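# Lower the pail gently upright into the drip tray

## Task

Put the pail into the drip tray standing upright, with all of its base resting on the tray's floor. Bring it down until it is no more than about a finger's width above that floor before opening the hand, and never let it fall or land hard. Neither hand may be holding the tray when the scene ends.

## Robot and tools

Robot: two arms facing each other across a table. left_arm (base on the +y side) carries a five-finger left hand; right_arm carries a five-finger right hand. Arm names do not match image sides.

Frame: all positions, velocities and offsets use the scene frame. Its origin is on the table surface halfway between the two nominal arm bases, +z points up, and the table top is z = 0. Printed positions and orientations may be off by a few cm.

Hand point: a spot 0.05 m in front of the palm and 0.15 m out from the wrist flange. Its +z runs along the straight fingers, +y points out of the palm, +x crosses the palm away from the thumb on the right hand and toward the thumb on the left hand. Straight fingertips reach 0.06 to 0.07 m past the point along +z and sit 0.06 m behind it along -y. A wrist bracket on the little-finger side can strike things, and with fingers level the wrist may hang below the point and touch the table first.

One row = 28 numbers, each in [-1, 1], always covering both arms: left dx, dy, dz, rx, ry, rz; left thumb_turn, thumb_bend, index, middle, ring, little; left force_limit, speed; then the same 14 for the right arm. The six pose numbers are an offset, not a pose: they are measured from that arm's Hand target as it stood when the action or move began, along scene axes. 1.0 equals 0.6 m for dx/dy/dz or 180 degrees; rx, ry, rz form one rotation vector turning about the Hand target position. All zeros re-commands the current Hand target. Each motor number is an absolute position: -1 open (thumb_turn -1 beside the palm, +1 across the palm opposite the fingers; bend and fingers -1 straight, +1 curled). force_limit maps -1 to about 0 N and +1 to 10 N at the fingertip (15 N for the two thumb motors). speed goes from nearly 0 at -1 up to full at +0.48 and stays full above. Nothing means 'no change': to leave a hand alone, resend the last eight numbers actually sent to it; if none were sent yet, use its hand_measured six plus hand_force_limit and hand_speed.

execute_actions(actions, cameras): actions is a list of actions; each action is a list of up to 15 rows, one row per 1/30 s control step, and a short action repeats its final row to fill 15 steps. Every row in an action counts from the same start target. An empty list just returns state and images. cameras picks which of cam_high, cam_low, cam_left_wrist, cam_right_wrist come back (null or ["all"] = all, [] = none).

move(target, speed, blend, stop_force, zero, blocking, cameras): target is one 28-number row or a list of up to 15 rows, each offset from the same starting Hand targets (not chained). Paths are straight, last 0.5 to 10 s, and ignore obstacles. speed is m/s, 0.002 to 3.6 (default 0.25), turning limited to twice that in rad/s; one value or one per target. blend (m) rounds corners in a list. stop_force (N, 3 to 120) ends an arm's path when its wrist sensor feels that much push opposing its motion; don't rely on it while rotating, omit it when backing off a contact, and it cannot be combined with blocking=false. zero (default true) re-zeroes the force reference first. Keep tool numbers identical across a list's rows. The result adds a 'move:' line: done, off_target, moving, held or fault, plus limits=paced (pose clipped) or limits=held (steps withheld).

wait(seconds 0 to 10) lets time pass holding commands. stop brakes a running move. zoom_image(camera, region=[x0, y0, x1, y1] pixels, at most 504 x 504, origin top-left) enlarges the latest image; all cameras are 672x504. show_instructions shows reference pages. zero_wrist_force(arm) re-zeroes one arm's sensor. finished_scene(scene = current scene number) ends the scene irreversibly.

Results: end_effector_position (m), end_effector_quat_wxyz, velocities (m/s, rad/s), Hand target (the base for the next offsets), joint positions/torques, Wrist force and Wrist torque in the hand's own axes plus a peak line, and per hand hand_measured, hand_stopped_by (moving, target, force, stalled, fault) and hand_load_n (positive = pushed open; near 0 after a lost grip). 'within noise' means the joints are still. MOTOR HOT warns of overheating.

Gripping: with the thumb turned across the palm, the hand can hold objects 0.035 to 0.065 m thick, or a handle down to about 0.025 m. Close gently with speed -0.94 or lower. A motor only starts when its target changes; to squeeze harder, raise force_limit and send a more-closed target; to loosen, send a more-open one.

Cautions: orientation commands are clipped to 32 degrees from the measured pose per step, so big turns take several steps. Targets past a firm contact can trigger a fault (150 N +/- 25 net force, or wrist torque over 25.2 N m) that freezes the arm for 10 s. Keep arms apart and don't close a hand on the other hand. Avoid paths near an arm's own base. Move slowly near contact, lower the pail until it nearly touches the tray floor, stop, then open; never release something still moving, drop it, let anything leave the table, or end with a hand on the tray.

Each tool is called after "Request:" as name(argument=value, ...) on one line, values as JSON.

Reference images:

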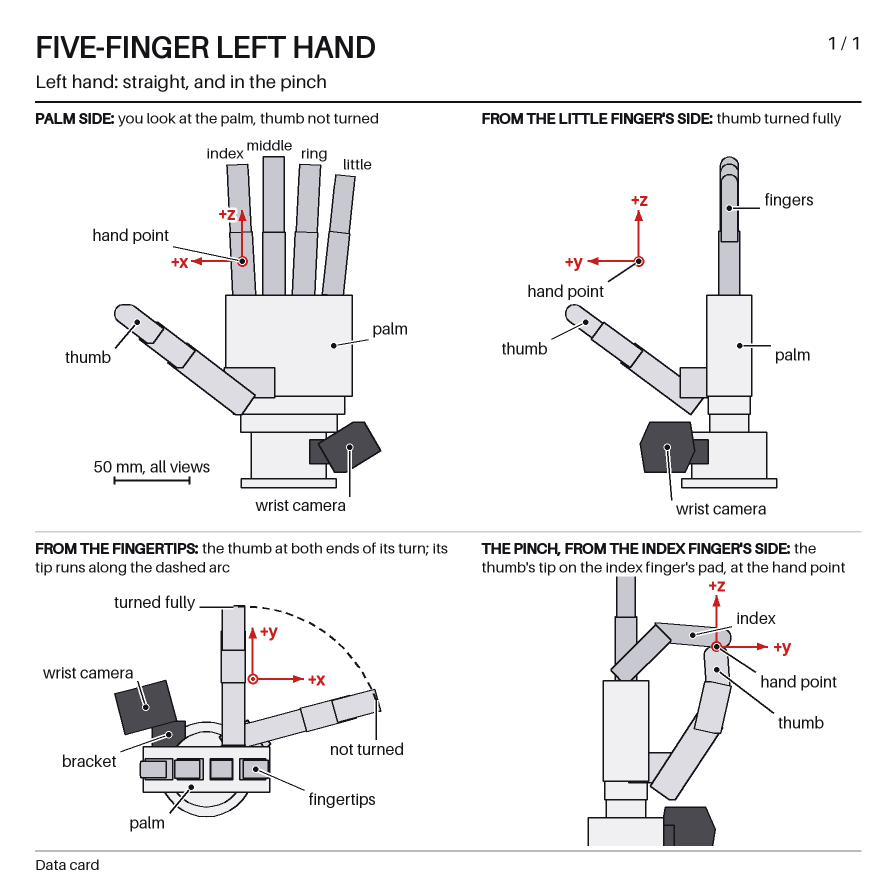

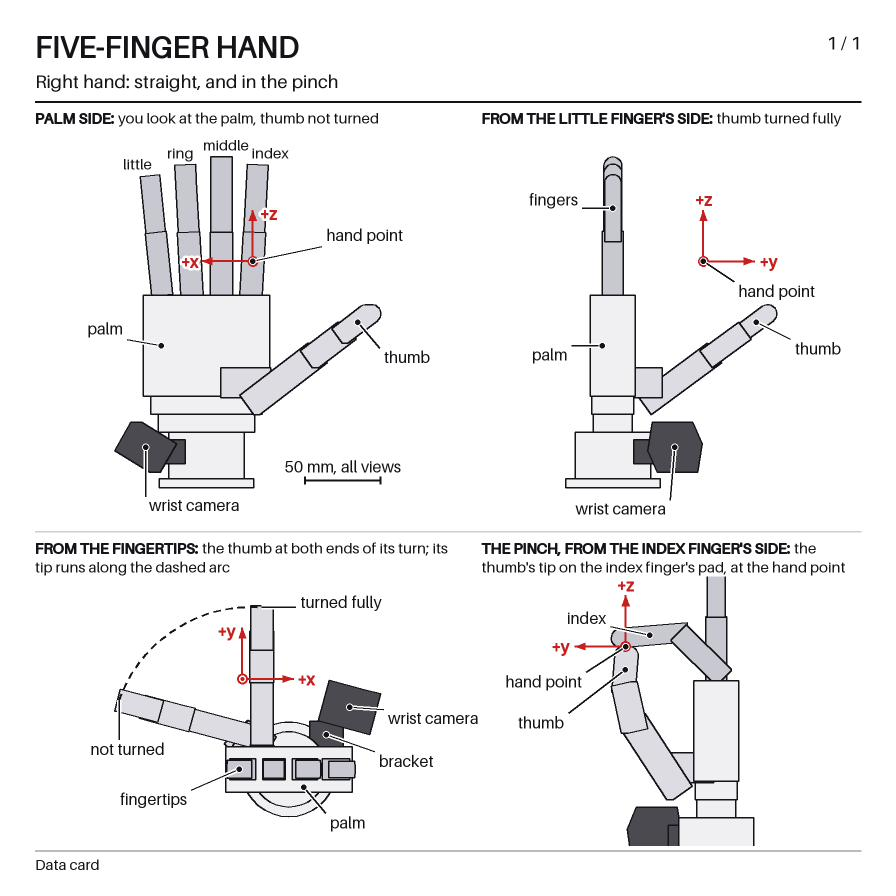

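## Session

Request:
execute_actions(actions=[])

Scene clock: 0.00 s.
left_arm: end_effector_position=(+0.3432, +0.3320, +0.2276) hand_measured=(-1.000, -1.000, -1.000, -1.000, -1.000, -1.000) hand_load_n=(+0.0, +0.0, +0.0, +0.0, +0.0, +0.0) hand_stopped_by=(target, target, target, target, target, target) hand_force_limit=0.00 hand_speed=-0.80 end_effector_quat_wxyz=(+0.390, +0.700, -0.591, +0.096) | right_arm: end_effector_position=(+0.6245, -0.3378, +0.1641) hand_measured=(-1.000, -1.000, -1.000, -1.000, -1.000, -1.000) hand_load_n=(+0.0, +0.0, +0.0, +0.0, +0.0, +0.0) hand_stopped_by=(target, target, target, target, target, target) hand_force_limit=0.00 hand_speed=-0.80 end_effector_quat_wxyz=(+0.004, +0.065, +0.998, +0.006)
Joint positions: left_arm=[5.01 -2.135 -1.624 1.562 -0.991 3.435] | right_arm=[-1.539 -0.769 0.881 1.45 1.558 -1.449]
Joint velocities: within noise
Joint torques (N m): no reading
Wrist force (N): no reading
Wrist torque (N m): no reading
Wrist force, peak (N): no reading
Hand target: left_arm +0.3432, +0.3320, +0.2276; +0.390, +0.700, -0.591, +0.096 | right_arm +0.6245, -0.3378, +0.1641; +0.004, +0.065, +0.998, +0.006

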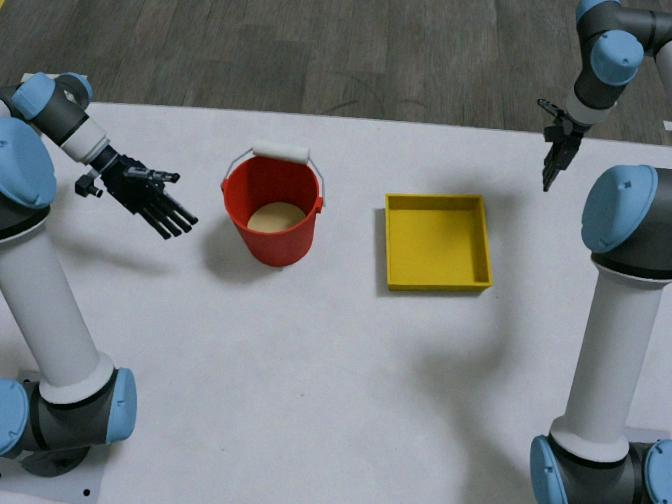

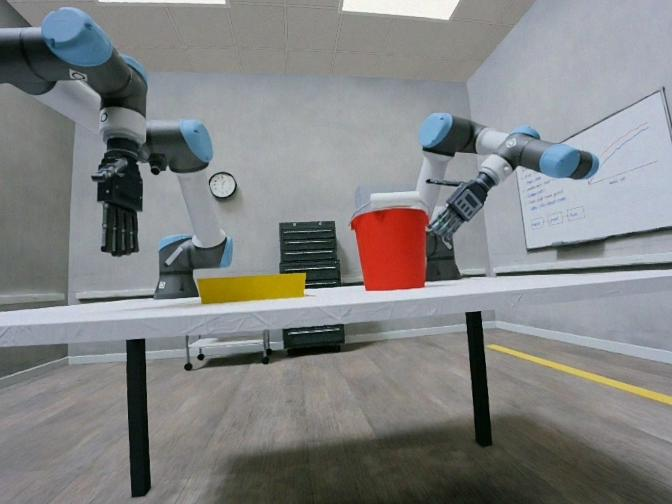

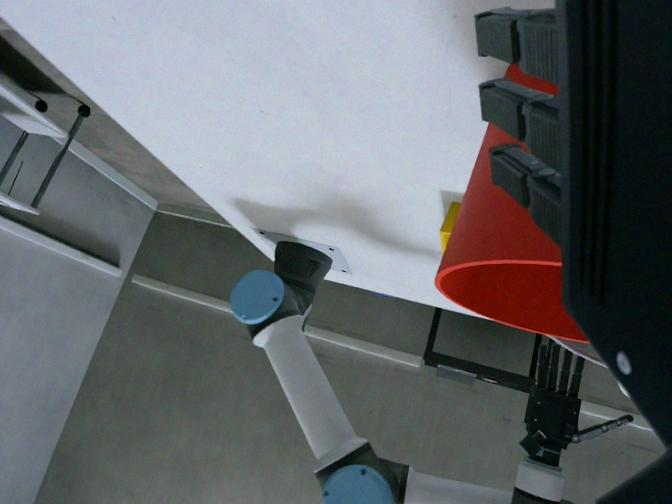

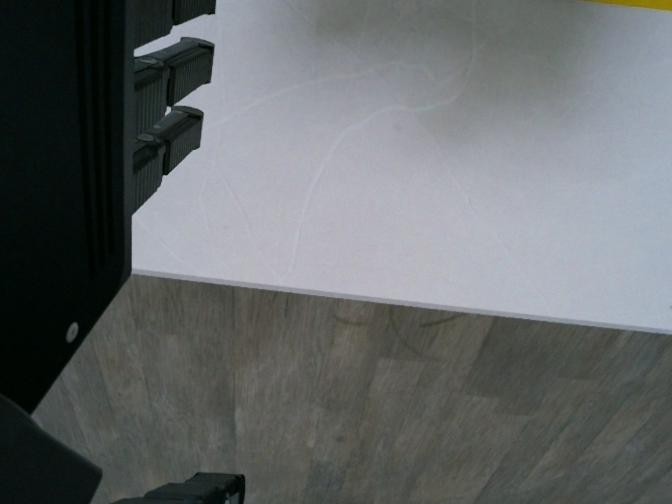

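Request:
zoom_image(camera="cam_high", region=[180, 110, 380, 290])

Request:
zoom_image(camera="cam_low", region=[320, 160, 520, 310])

Request:
zoom_image(camera="cam_high", region=[340, 160, 540, 320])

Scaled by 2.520 from the camera's 672x504 image, which has a finer 960x720 frame.

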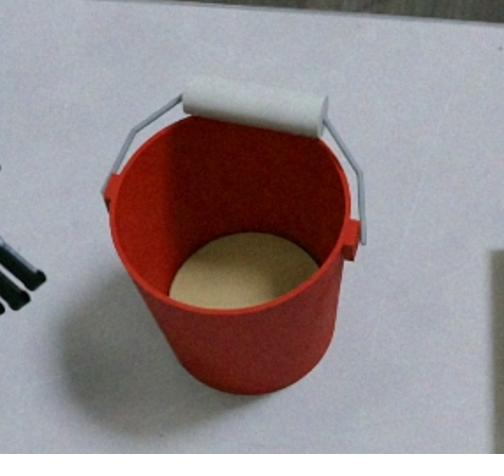

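Scaled by 2.520 from the camera's 672x504 image, which has a finer 960x720 frame.

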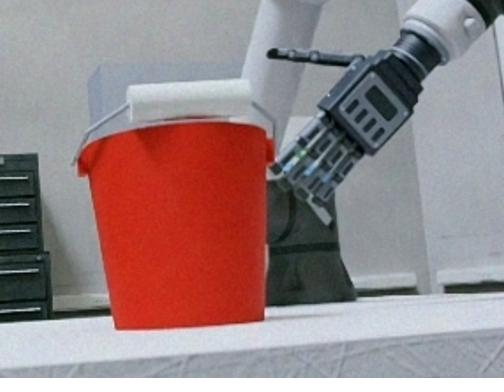

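Scaled by 2.520 from the camera's 672x504 image, which has a finer 960x720 frame.

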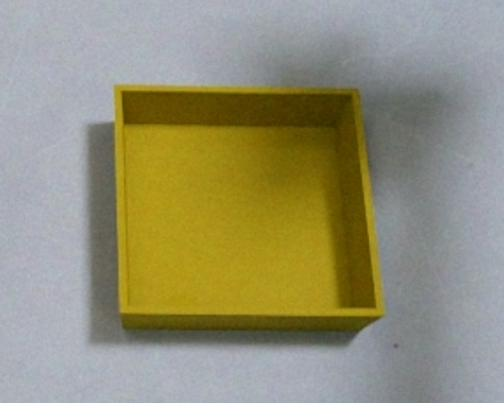

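Request:
zoom_image(camera="cam_high", region=[60, 90, 220, 260])

Request:
zoom_image(camera="cam_high", region=[500, 60, 672, 220])

Request:
zoom_image(camera="cam_low", region=[80, 90, 340, 320])

Request:
zoom_image(camera="cam_left_wrist", region=[400, 0, 672, 504])

Scaled by 2.965 from the camera's 672x504 image, which has a finer 960x720 frame.

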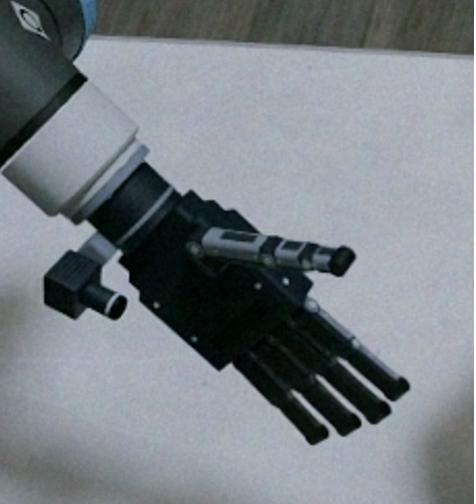

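Scaled by 2.930 from the camera's 672x504 image, which has a finer 960x720 frame.

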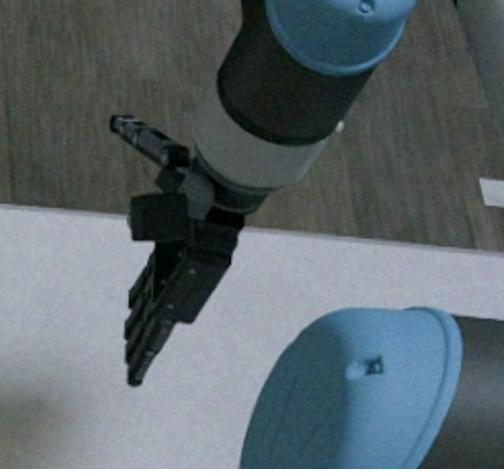

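Scaled by 1.938 from the camera's 672x504 image, which has a finer 960x720 frame.

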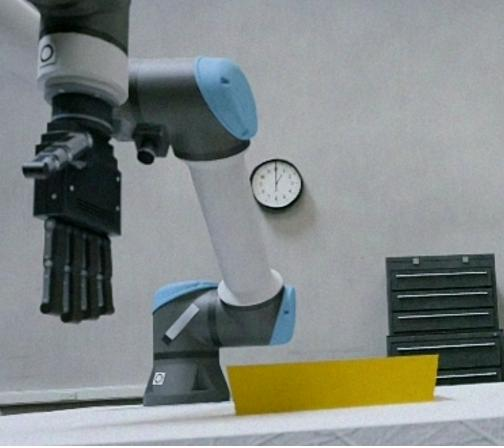

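Scaled by 1.000.

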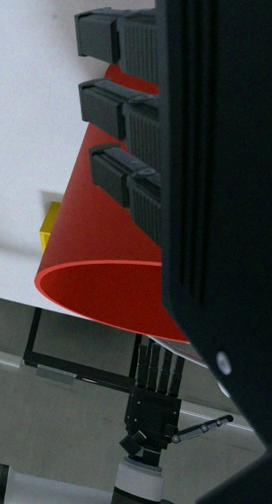

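Request:
move(target=[0.32, 0.08, -0.05, 0, 0, 0.1167, -1, -1, -1, -1, -1, -1, 0, -0.8, 0, 0, 0, 0, 0, 0, -1, -1, -1, -1, -1, -1, 0, -0.8], speed=0.2)

Scene clock: 50.97 s.
left_arm: end_effector_position=(+0.5352, +0.3800, +0.1976) hand_measured=(-1.000, -1.000, -1.000, -1.000, -1.000, -1.000) hand_load_n=(+0.0, -0.5, +0.0, +0.0, +0.0, +0.0) hand_stopped_by=(target, target, target, target, target, target) hand_force_limit=0.00 hand_speed=-0.80 end_effector_quat_wxyz=(+0.366, +0.796, -0.453, +0.165) | right_arm: end_effector_position=(+0.6245, -0.3378, +0.1641) hand_measured=(-1.000, -1.000, -1.000, -1.000, -1.000, -1.000) hand_load_n=(+0.0, +0.0, +0.0, +0.0, +0.0, +0.0) hand_stopped_by=(target, target, target, target, target, target) hand_force_limit=0.00 hand_speed=-0.80 end_effector_quat_wxyz=(+0.004, +0.065, +0.998, +0.006)
Joint positions: left_arm=[5.089 -2.433 -1.123 1.551 -0.844 3.123] | right_arm=[-1.539 -0.769 0.881 1.45 1.558 -1.449]
Joint velocities: within noise
Joint torques (N m): left_arm=[-15.09 33.47 24.26 -5.37 2.3 -2.45] | right_arm=[2.39 -48.67 -18.38 2.2 -0.11 -0.63]
Wrist force (N): left_arm=[-0.3 0.3 0.2] | right_arm=[0.2 0.0 -0.1]
Wrist torque (N m): left_arm=[0.04 0.06 -0.03] | right_arm=[0.01 -0.02 0.01]
Wrist force, peak (N): left_arm=[0.3 1.0 0.5] | right_arm=[0.4 -0.3 0.0]
Hand target: left_arm +0.5352, +0.3800, +0.1976; +0.366, +0.796, -0.453, +0.165 | right_arm +0.6245, -0.3378, +0.1641; +0.004, +0.065, +0.998, +0.006
Off the commanded pose: left_arm 0.000 m, 0 deg | right_arm 0.000 m, 0 deg.
move: done

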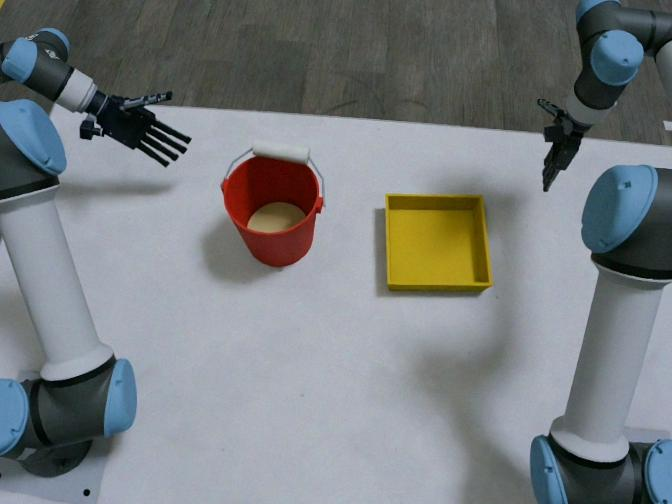

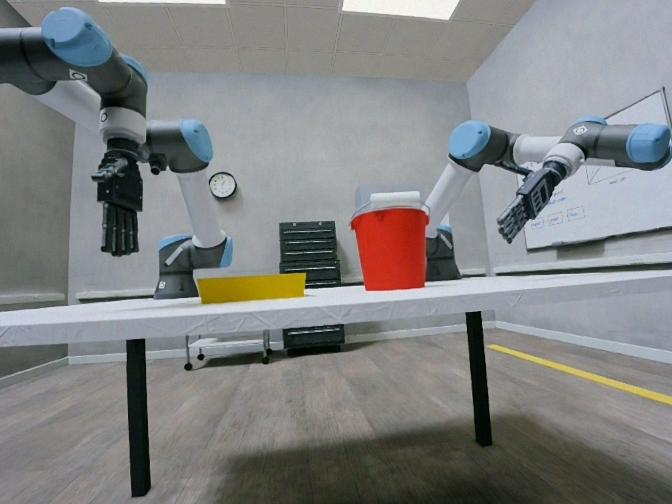

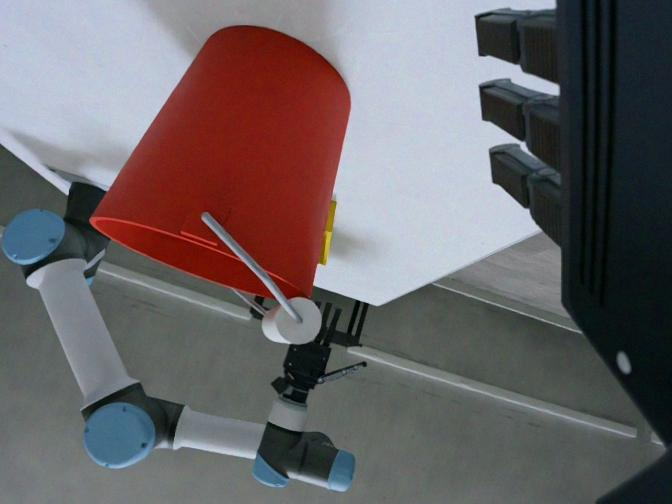

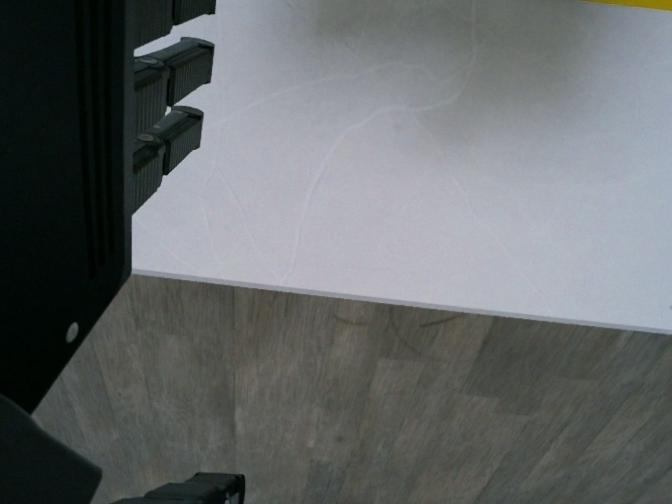

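Request:
zoom_image(camera="cam_left_wrist", region=[80, 10, 400, 370])

Request:
zoom_image(camera="cam_left_wrist", region=[180, 190, 360, 370])

Scaled by 1.400 from the camera's 672x504 image, which has a finer 960x720 frame.

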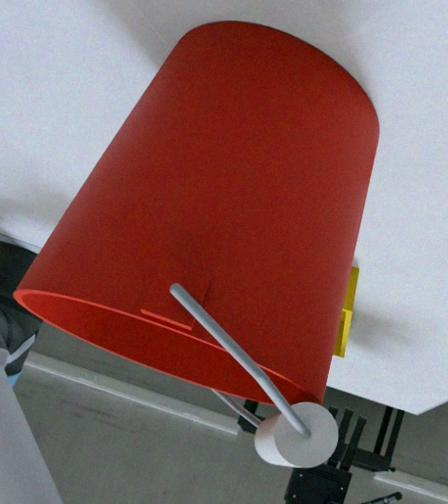

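Scaled by 2.800 from the camera's 672x504 image, which has a finer 960x720 frame.

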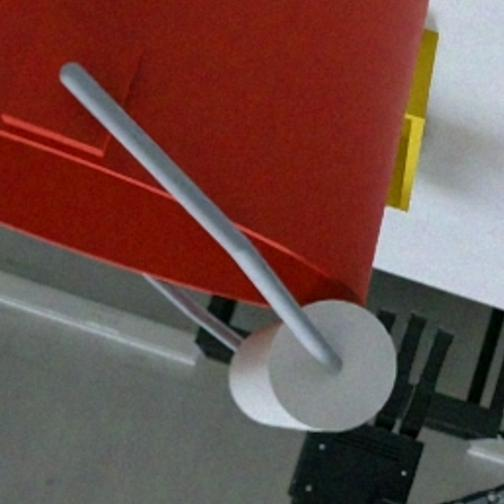

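Request:
zoom_image(camera="cam_left_wrist", region=[230, 290, 390, 500])

Request:
zoom_image(camera="cam_left_wrist", region=[0, 130, 160, 340])

Request:
zoom_image(camera="cam_left_wrist", region=[460, 0, 672, 260])

Scaled by 2.400 from the camera's 672x504 image, which has a finer 960x720 frame.

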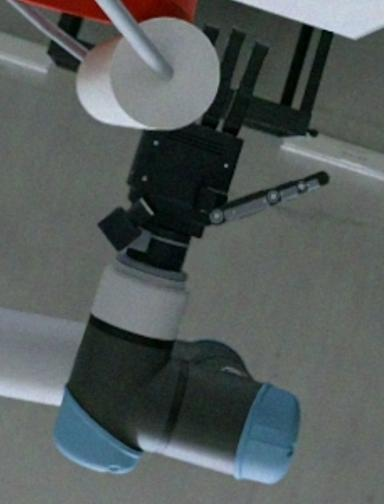

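Scaled by 2.400 from the camera's 672x504 image, which has a finer 960x720 frame.

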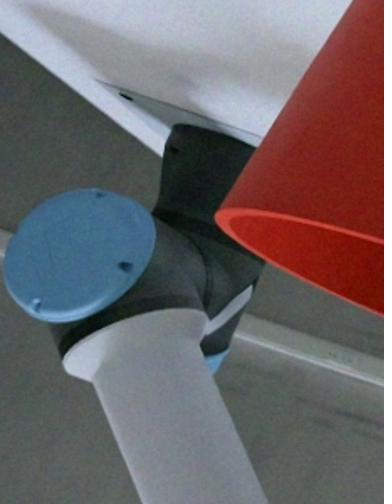

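Scaled by 1.938 from the camera's 672x504 image, which has a finer 960x720 frame.

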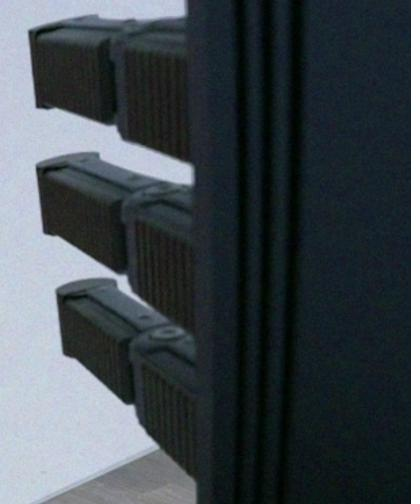

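Request:
move(target=[-0.15, 0.1, 0.17, 0.3045, -0.325, -0.0558, -1, -1, -1, -1, -1, -1, 0, -0.8, 0, 0, 0, 0, 0, 0, -1, -1, -1, -1, -1, -1, 0, -0.8], speed=0.3)

Scene clock: 93.93 s.
left_arm: end_effector_position=(+0.4452, +0.4400, +0.2996) hand_measured=(-1.000, -1.000, -1.000, -1.000, -1.000, -1.000) hand_load_n=(+0.0, +0.0, +0.0, +0.0, +0.0, +0.0) hand_stopped_by=(target, target, target, target, target, target) hand_force_limit=0.00 hand_speed=-0.80 end_effector_quat_wxyz=(-0.271, +0.653, -0.654, +0.271) | right_arm: end_effector_position=(+0.6245, -0.3378, +0.1641) hand_measured=(-1.000, -1.000, -1.000, -1.000, -1.000, -1.000) hand_load_n=(+0.0, +0.5, +0.0, +0.0, +0.0, +0.0) hand_stopped_by=(target, target, target, target, target, target) hand_force_limit=0.00 hand_speed=-0.80 end_effector_quat_wxyz=(+0.004, +0.065, +0.998, +0.006)
Joint positions: left_arm=[4.995 -1.526 -1.612 2.337 -1.391 3.324] | right_arm=[-1.539 -0.769 0.881 1.45 1.558 -1.449]
Joint velocities: within noise
Joint torques (N m): left_arm=[-15.79 28.14 11.81 1.75 -1.01 2.63] | right_arm=[3.81 -52.13 -20.81 2.24 -0.05 -1.23]
Wrist force (N): left_arm=[0.2 -0.4 0.3] | right_arm=[0.0 0.1 0.0]
Wrist torque (N m): left_arm=[-0.06 -0.02 0.04] | right_arm=[0.01 -0.01 0.00]
Wrist force, peak (N): left_arm=[-0.6 -0.5 0.9] | right_arm=[0.4 -0.4 0.3]
Hand target: left_arm +0.4452, +0.4400, +0.2996; -0.271, +0.653, -0.654, +0.271 | right_arm +0.6245, -0.3378, +0.1641; +0.004, +0.065, +0.998, +0.006
Off the commanded pose: left_arm 0.000 m, 0 deg | right_arm 0.000 m, 0 deg.
move: done

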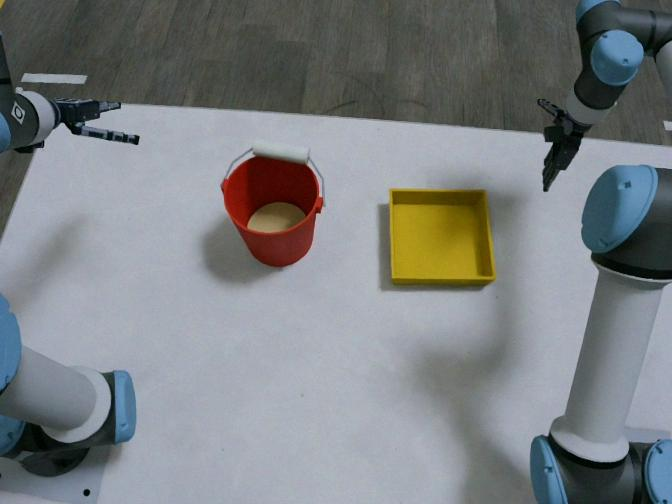

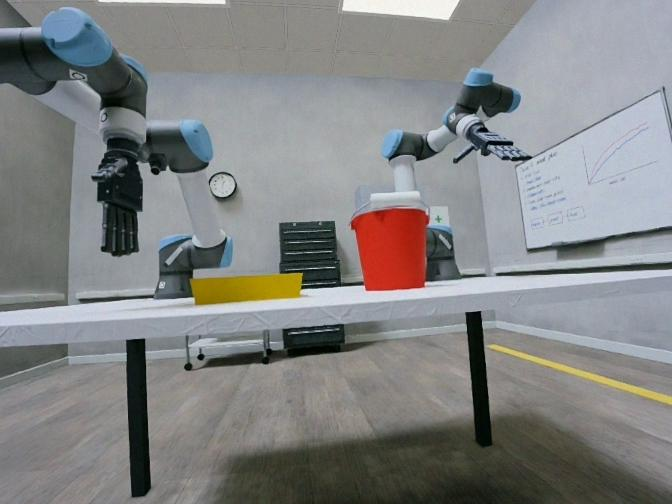

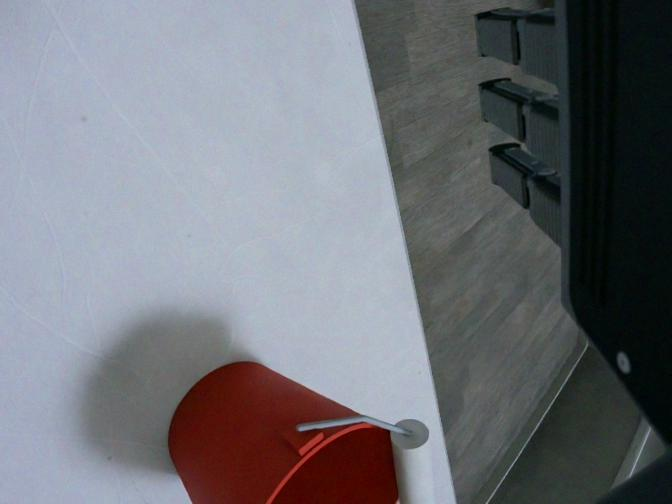

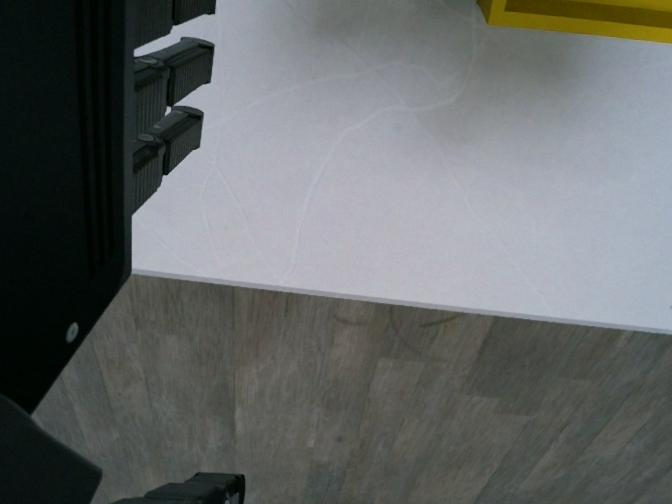

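Request:
zoom_image(camera="cam_high", region=[0, 60, 180, 180])

Request:
zoom_image(camera="cam_low", region=[340, 40, 600, 300])

Request:
zoom_image(camera="cam_left_wrist", region=[150, 330, 470, 504])

Scaled by 2.800 from the camera's 672x504 image, which has a finer 960x720 frame.

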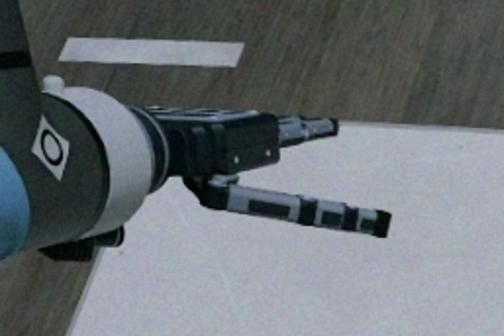

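Scaled by 1.938 from the camera's 672x504 image, which has a finer 960x720 frame.

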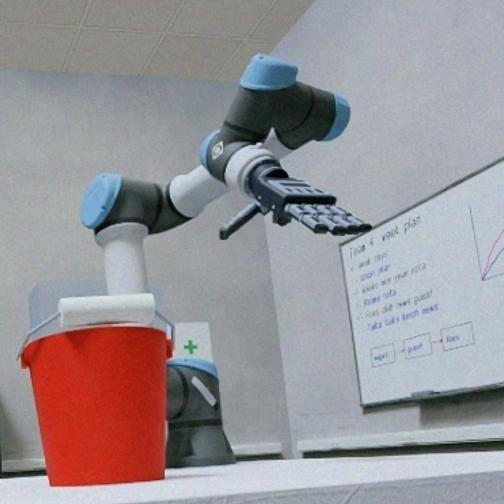

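Scaled by 1.575 from the camera's 672x504 image, which has a finer 960x720 frame.

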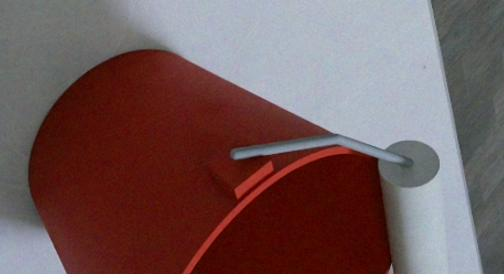

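Request:
move(target=[-0.242, -0.0667, -0.25, 0, 0, 0, -1, -1, -1, -1, -1, -1, 0, -0.8, 0, 0, 0, 0, 0, 0, -1, -1, -1, -1, -1, -1, 0, -0.8], speed=0.3, cameras=["cam_high", "cam_low"])

Request:
zoom_image(camera="cam_high", region=[40, 120, 260, 320])

Scene clock: 102.60 s.
left_arm: end_effector_position=(+0.3001, +0.4000, +0.1496) hand_measured=(-1.000, -1.000, -1.000, -1.000, -1.000, -1.000) hand_load_n=(+0.0, +0.0, +0.0, +0.0, +0.0, +0.5) hand_stopped_by=(target, target, target, target, target, target) hand_force_limit=0.00 hand_speed=-0.80 end_effector_quat_wxyz=(-0.271, +0.653, -0.654, +0.271) | right_arm: end_effector_position=(+0.6245, -0.3378, +0.1641) hand_measured=(-1.000, -1.000, -1.000, -1.000, -1.000, -1.000) hand_load_n=(+0.0, +0.0, +0.0, +0.0, +0.0, +0.0) hand_stopped_by=(target, target, target, target, target, target) hand_force_limit=0.00 hand_speed=-0.80 end_effector_quat_wxyz=(+0.004, +0.065, +0.998, +0.006)
Joint positions: left_arm=[4.981 -1.215 -2.244 2.659 -1.401 3.314] | right_arm=[-1.539 -0.769 0.881 1.45 1.558 -1.449]
Joint velocities: within noise
Joint torques (N m): left_arm=[15.63 13.69 10.81 1.81 1.59 2.52] | right_arm=[5.52 -52.72 -22.56 2.42 -0.12 -1.61]
Wrist force (N): left_arm=[-0.1 -0.5 0.4] | right_arm=[0.1 -0.1 0.1]
Wrist torque (N m): left_arm=[-0.08 0.01 0.02] | right_arm=[-0.02 -0.02 0.00]
Wrist force, peak (N): left_arm=[0.0 -2.0 0.3] | right_arm=[0.4 0.3 0.2]
Hand target: left_arm +0.3000, +0.4000, +0.1496; -0.271, +0.653, -0.654, +0.271 | right_arm +0.6245, -0.3378, +0.1641; +0.004, +0.065, +0.998, +0.006
Off the commanded pose: left_arm 0.000 m, 0 deg | right_arm 0.000 m, 0 deg.
move: done
Images, in order (width x height): cam_high 672x504, cam_low 672x504.

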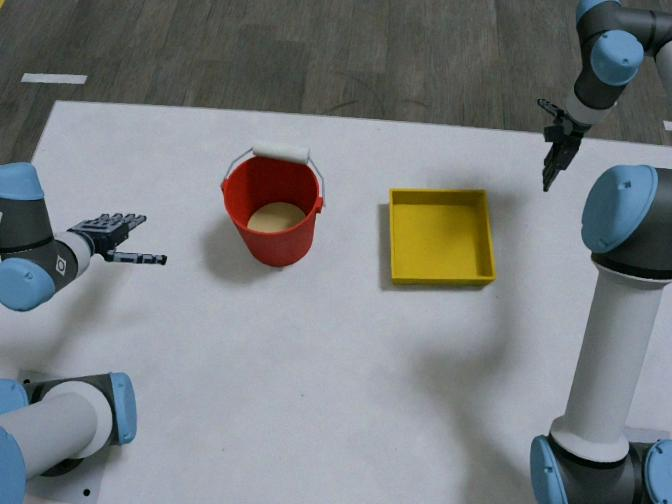

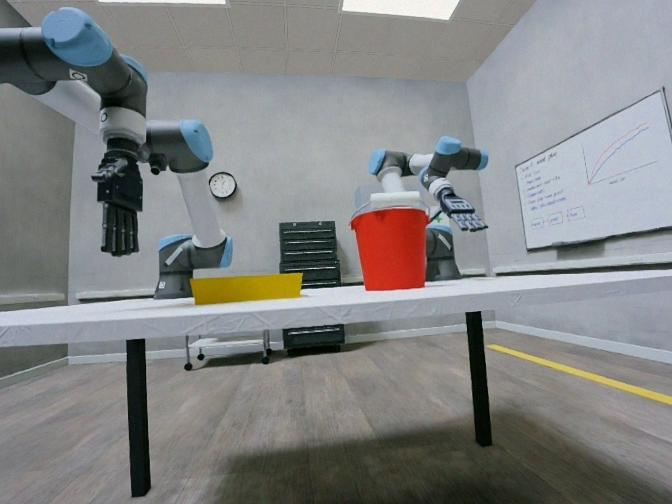

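Scaled by 2.291 from the camera's 672x504 image, which has a finer 960x720 frame.

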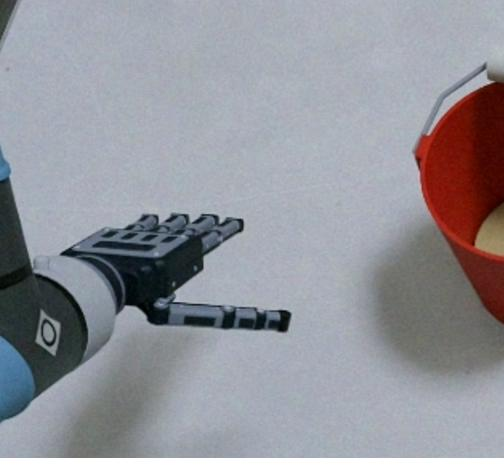

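Request:
move(target=[-0.1667, -0.4167, 0.084, 0, 0, 0, -1, -1, -1, -1, -1, -1, 0, -0.8, 0, 0, 0, 0, 0, 0, -1, -1, -1, -1, -1, -1, 0, -0.8], speed=0.3, cameras=["cam_high", "cam_low"])

Request:
zoom_image(camera="cam_high", region=[140, 180, 360, 380])

Scene clock: 106.13 s.
left_arm: end_effector_position=(+0.2000, +0.1500, +0.2000) hand_measured=(-1.000, -1.000, -1.000, -1.000, -1.000, -1.000) hand_load_n=(-0.5, +0.0, +0.0, +0.0, +0.0, +0.0) hand_stopped_by=(target, target, target, target, target, target) hand_force_limit=0.00 hand_speed=-0.80 end_effector_quat_wxyz=(-0.271, +0.653, -0.654, +0.271) | right_arm: end_effector_position=(+0.6245, -0.3378, +0.1641) hand_measured=(-1.000, -1.000, -1.000, -1.000, -1.000, -1.000) hand_load_n=(+0.0, +0.0, +0.0, +0.0, +0.0, +0.0) hand_stopped_by=(target, target, target, target, target, target) hand_force_limit=0.00 hand_speed=-0.80 end_effector_quat_wxyz=(+0.004, +0.065, +0.998, +0.006)
Joint positions: left_arm=[3.787 -1.66 -1.783 2.398 -2.185 2.36] | right_arm=[-1.539 -0.769 0.881 1.45 1.558 -1.449]
Joint velocities: within noise
Joint torques (N m): left_arm=[-14.96 10.26 27 -3.87 -2.25 -2.35] | right_arm=[5.47 -56.05 -21.65 2.74 -0.47 -1.62]
Wrist force (N): left_arm=[-0.1 -0.4 0.7] | right_arm=[0.2 -0.1 -0.1]
Wrist torque (N m): left_arm=[-0.09 0.04 0.01] | right_arm=[0.00 -0.02 0.01]
Wrist force, peak (N): left_arm=[-0.9 -0.8 1.4] | right_arm=[0.5 0.0 -0.2]
Hand target: left_arm +0.2000, +0.1500, +0.2000; -0.271, +0.653, -0.654, +0.271 | right_arm +0.6245, -0.3378, +0.1641; +0.004, +0.065, +0.998, +0.006
Off the commanded pose: left_arm 0.000 m, 0 deg | right_arm 0.000 m, 0 deg.
move: done
Images, in order (width x height): cam_high 672x504, cam_low 672x504.

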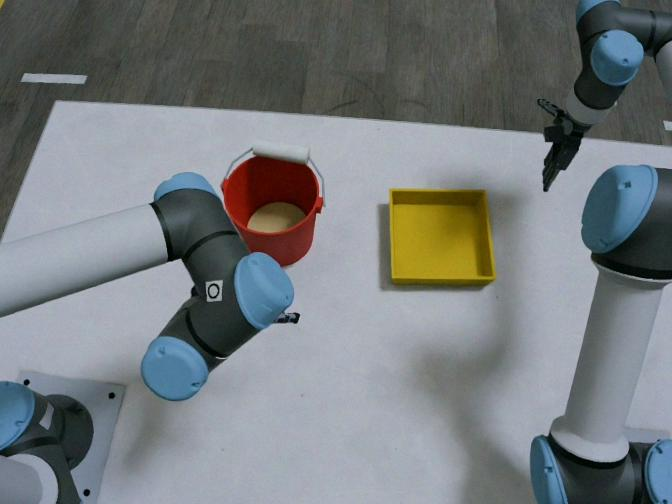

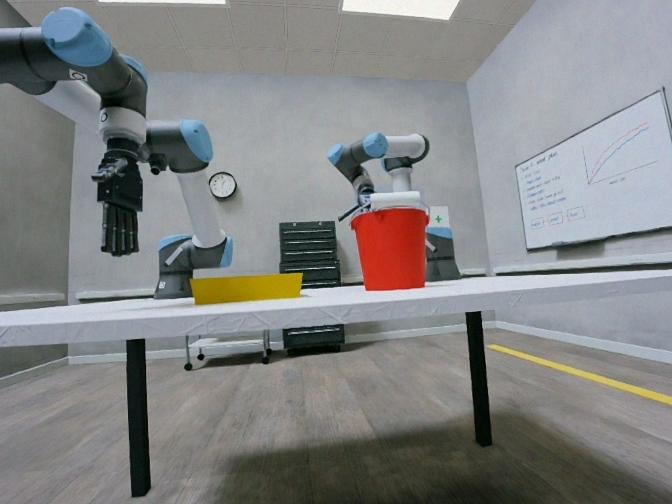

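Scaled by 2.291 from the camera's 672x504 image, which has a finer 960x720 frame.

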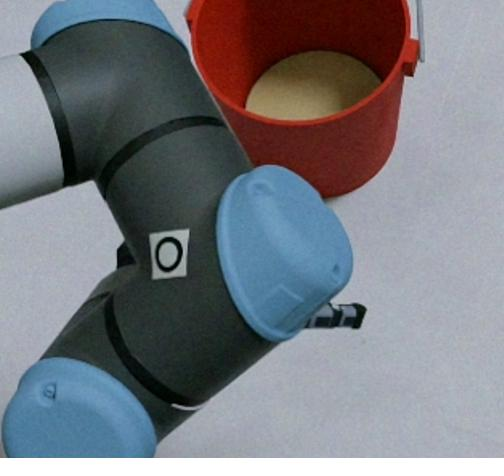

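Request:
move(target=[0.25, -0.45, 0.13, 0, 0, 0, -1, -1, -1, -1, -1, -1, 0, -0.8, 0, 0, 0, 0, 0, 0, -1, -1, -1, -1, -1, -1, 0, -0.8], speed=0.3, cameras=["cam_high", "cam_low", "cam_left_wrist"])

Request:
zoom_image(camera="cam_high", region=[300, 100, 520, 300])

Scene clock: 110.13 s.
left_arm: end_effector_position=(+0.3496, -0.1192, +0.2775) hand_measured=(-1.000, -1.000, -1.000, -1.000, -1.000, -1.000) hand_load_n=(-0.5, +0.0, +0.0, +0.0, +0.0, +0.0) hand_stopped_by=(target, target, target, target, target, target) hand_force_limit=0.00 hand_speed=-0.80 end_effector_quat_wxyz=(-0.268, +0.651, -0.653, +0.280) | right_arm: end_effector_position=(+0.6245, -0.3378, +0.1641) hand_measured=(-1.000, -1.000, -1.000, -1.000, -1.000, -1.000) hand_load_n=(+0.0, +0.0, +0.0, +0.0, +0.0, +0.0) hand_stopped_by=(target, target, target, target, target, target) hand_force_limit=0.00 hand_speed=-0.80 end_effector_quat_wxyz=(+0.004, +0.065, +0.998, +0.006)
Joint positions: left_arm=[3.735 -2.639 -0.035 1.618 -2.207 2.312] | right_arm=[-1.539 -0.769 0.881 1.45 1.558 -1.449]
Joint velocities: within noise
Joint torques (N m): left_arm=[-5.78 38.81 26.26 -3.77 0.33 -1.86] | right_arm=[6.75 -57.79 -22.51 2.7 -0.51 -1.67]
Wrist force (N): left_arm=[-0.2 -0.6 0.6] | right_arm=[0.3 -0.1 -0.3]
Wrist torque (N m): left_arm=[-0.11 0.03 0.00] | right_arm=[0.01 -0.05 0.02]
Wrist force, peak (N): left_arm=[0.8 -1.0 0.9] | right_arm=[0.6 -0.2 0.1]
Hand target: left_arm +0.3500, -0.1200, +0.2780; -0.271, +0.653, -0.654, +0.271 | right_arm +0.6245, -0.3378, +0.1641; +0.004, +0.065, +0.998, +0.006
Off the commanded pose: left_arm 0.001 m, 1 deg | right_arm 0.000 m, 0 deg.
elbow stopped short (left arm): the move would have taken joint 3 (elbow) straighter than the controller allows.
move: done
Images, in order (width x height): cam_high 672x504, cam_low 672x504, cam_left_wrist 672x504.

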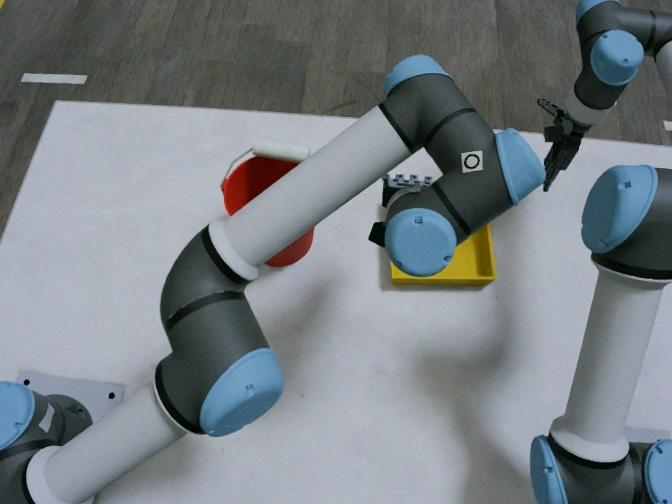

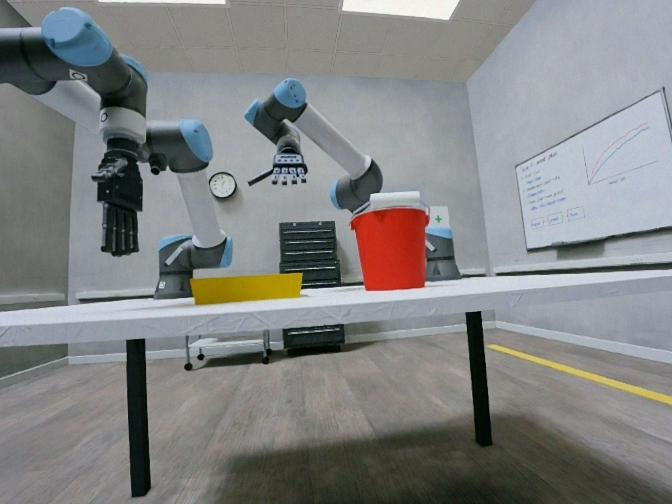

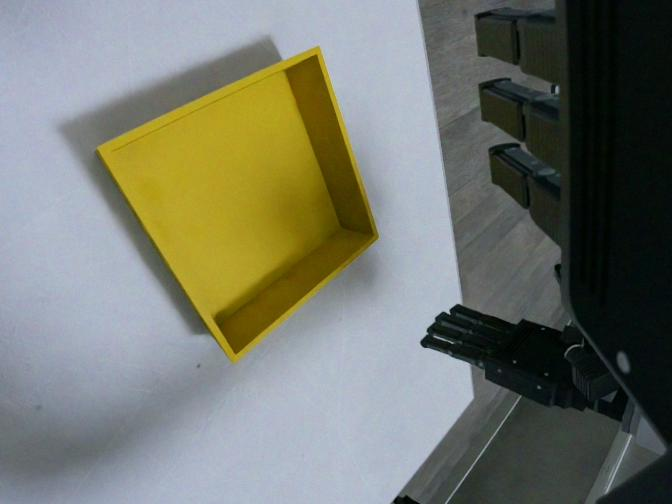

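Scaled by 2.291 from the camera's 672x504 image, which has a finer 960x720 frame.

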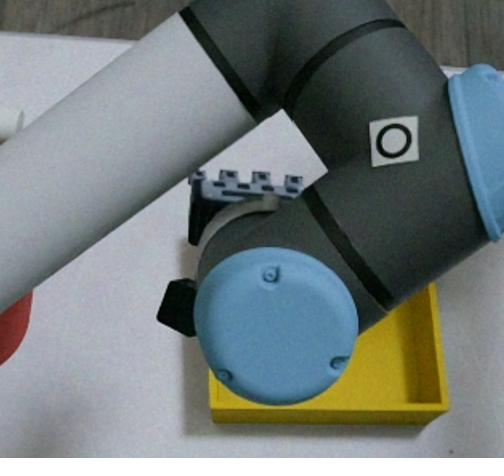

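Request:
move(target=[[0.0833, 0.8, 0.1367, 0, 0, 0, -1, -1, -1, -1, -1, -1, 0, -0.8, 0, 0, 0, 0, 0, 0, -1, -1, -1, -1, -1, -1, 0, -0.8], [0.281, 0.8, 0.0367, -0.3045, 0.325, 0.0558, -1, -1, -1, -1, -1, -1, 0, -0.8, 0, 0, 0, 0, 0, 0, -1, -1, -1, -1, -1, -1, 0, -0.8], [0.281, 0.6567, -0.09, -0.3045, 0.325, 0.0558, -1, -1, -1, -1, -1, -1, 0, -0.8, 0, 0, 0, 0, 0, 0, -1, -1, -1, -1, -1, -1, 0, -0.8]], speed=[0.3, 0.3, 0.15], cameras=["cam_high", "cam_low", "cam_left_wrist"])

Request:
zoom_image(camera="cam_left_wrist", region=[150, 150, 450, 400])

Scene clock: 170.23 s.
left_arm: end_effector_position=(+0.5186, +0.2740, +0.2240) hand_measured=(-1.000, -1.000, -1.000, -1.000, -1.000, -1.000) hand_load_n=(+0.0, +0.0, +0.0, +0.0, +0.0, +0.0) hand_stopped_by=(target, target, target, target, target, target) hand_force_limit=0.00 hand_speed=-0.80 end_effector_quat_wxyz=(+0.366, +0.796, -0.453, +0.165) | right_arm: end_effector_position=(+0.6245, -0.3378, +0.1641) hand_measured=(-1.000, -1.000, -1.000, -1.000, -1.000, -1.000) hand_load_n=(+0.0, +0.0, +0.0, +0.0, +0.0, +0.0) hand_stopped_by=(target, target, target, target, target, target) hand_force_limit=0.00 hand_speed=-0.80 end_effector_quat_wxyz=(+0.004, +0.065, +0.998, +0.006)
Joint positions: left_arm=[4.921 -2.355 -1.158 1.657 -0.784 2.905] | right_arm=[-1.539 -0.769 0.881 1.45 1.558 -1.449]
Joint velocities: within noise
Joint torques (N m): left_arm=[-16.69 31.78 24.41 -0.21 2.31 -2.65] | right_arm=[5.9 -58.74 -21.8 2.86 -0.91 -1.44]
Wrist force (N): left_arm=[-0.3 -0.1 0.3] | right_arm=[0.2 0.0 0.1]
Wrist torque (N m): left_arm=[-0.02 0.07 -0.02] | right_arm=[0.00 -0.04 0.01]
Wrist force, peak (N): left_arm=[-1.7 -0.9 0.6] | right_arm=[0.5 -0.5 0.1]
Hand target: left_arm +0.5186, +0.2740, +0.2240; +0.366, +0.796, -0.453, +0.165 | right_arm +0.6245, -0.3378, +0.1641; +0.004, +0.065, +0.998, +0.006
Off the commanded pose: left_arm 0.000 m, 0 deg | right_arm 0.000 m, 0 deg.
move: done
Images, in order (width x height): cam_high 672x504, cam_low 672x504, cam_left_wrist 672x504.

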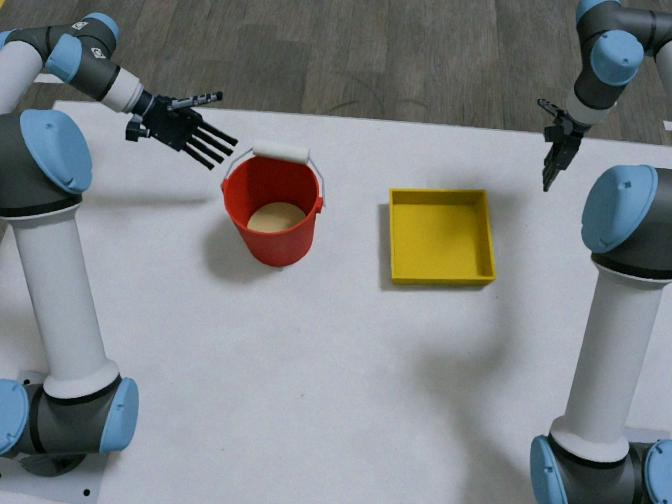

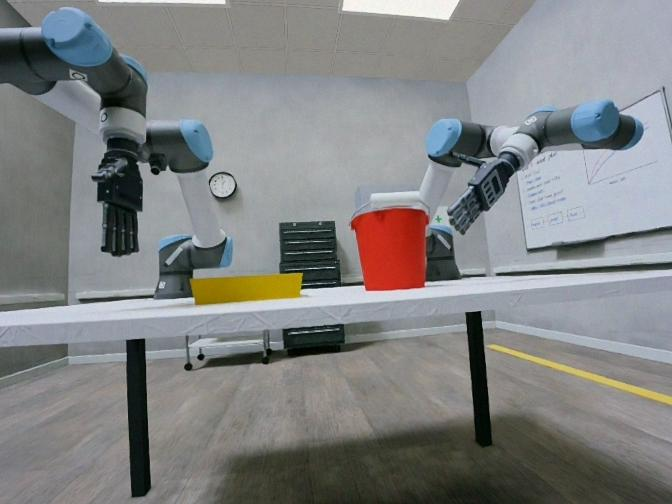

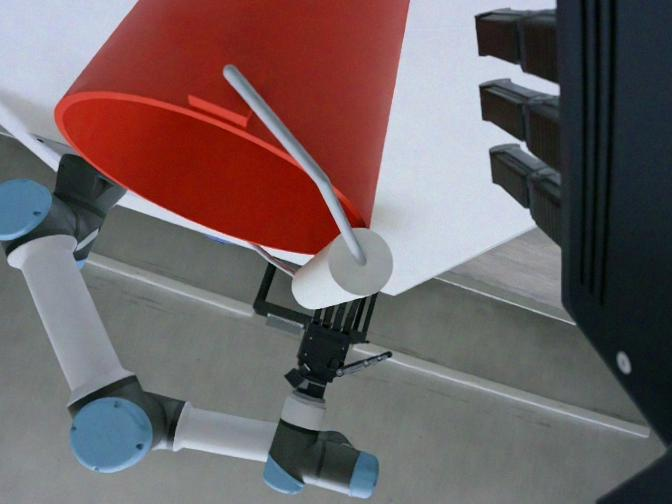

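Scaled by 1.680 from the camera's 672x504 image, which has a finer 960x720 frame.

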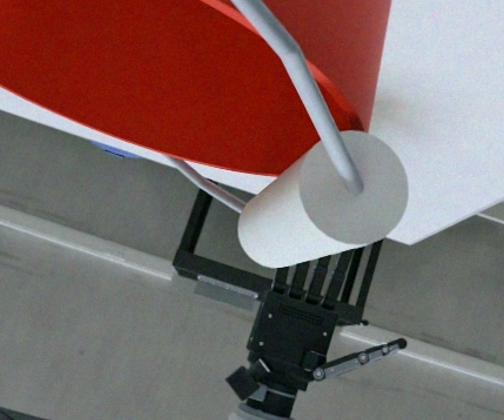

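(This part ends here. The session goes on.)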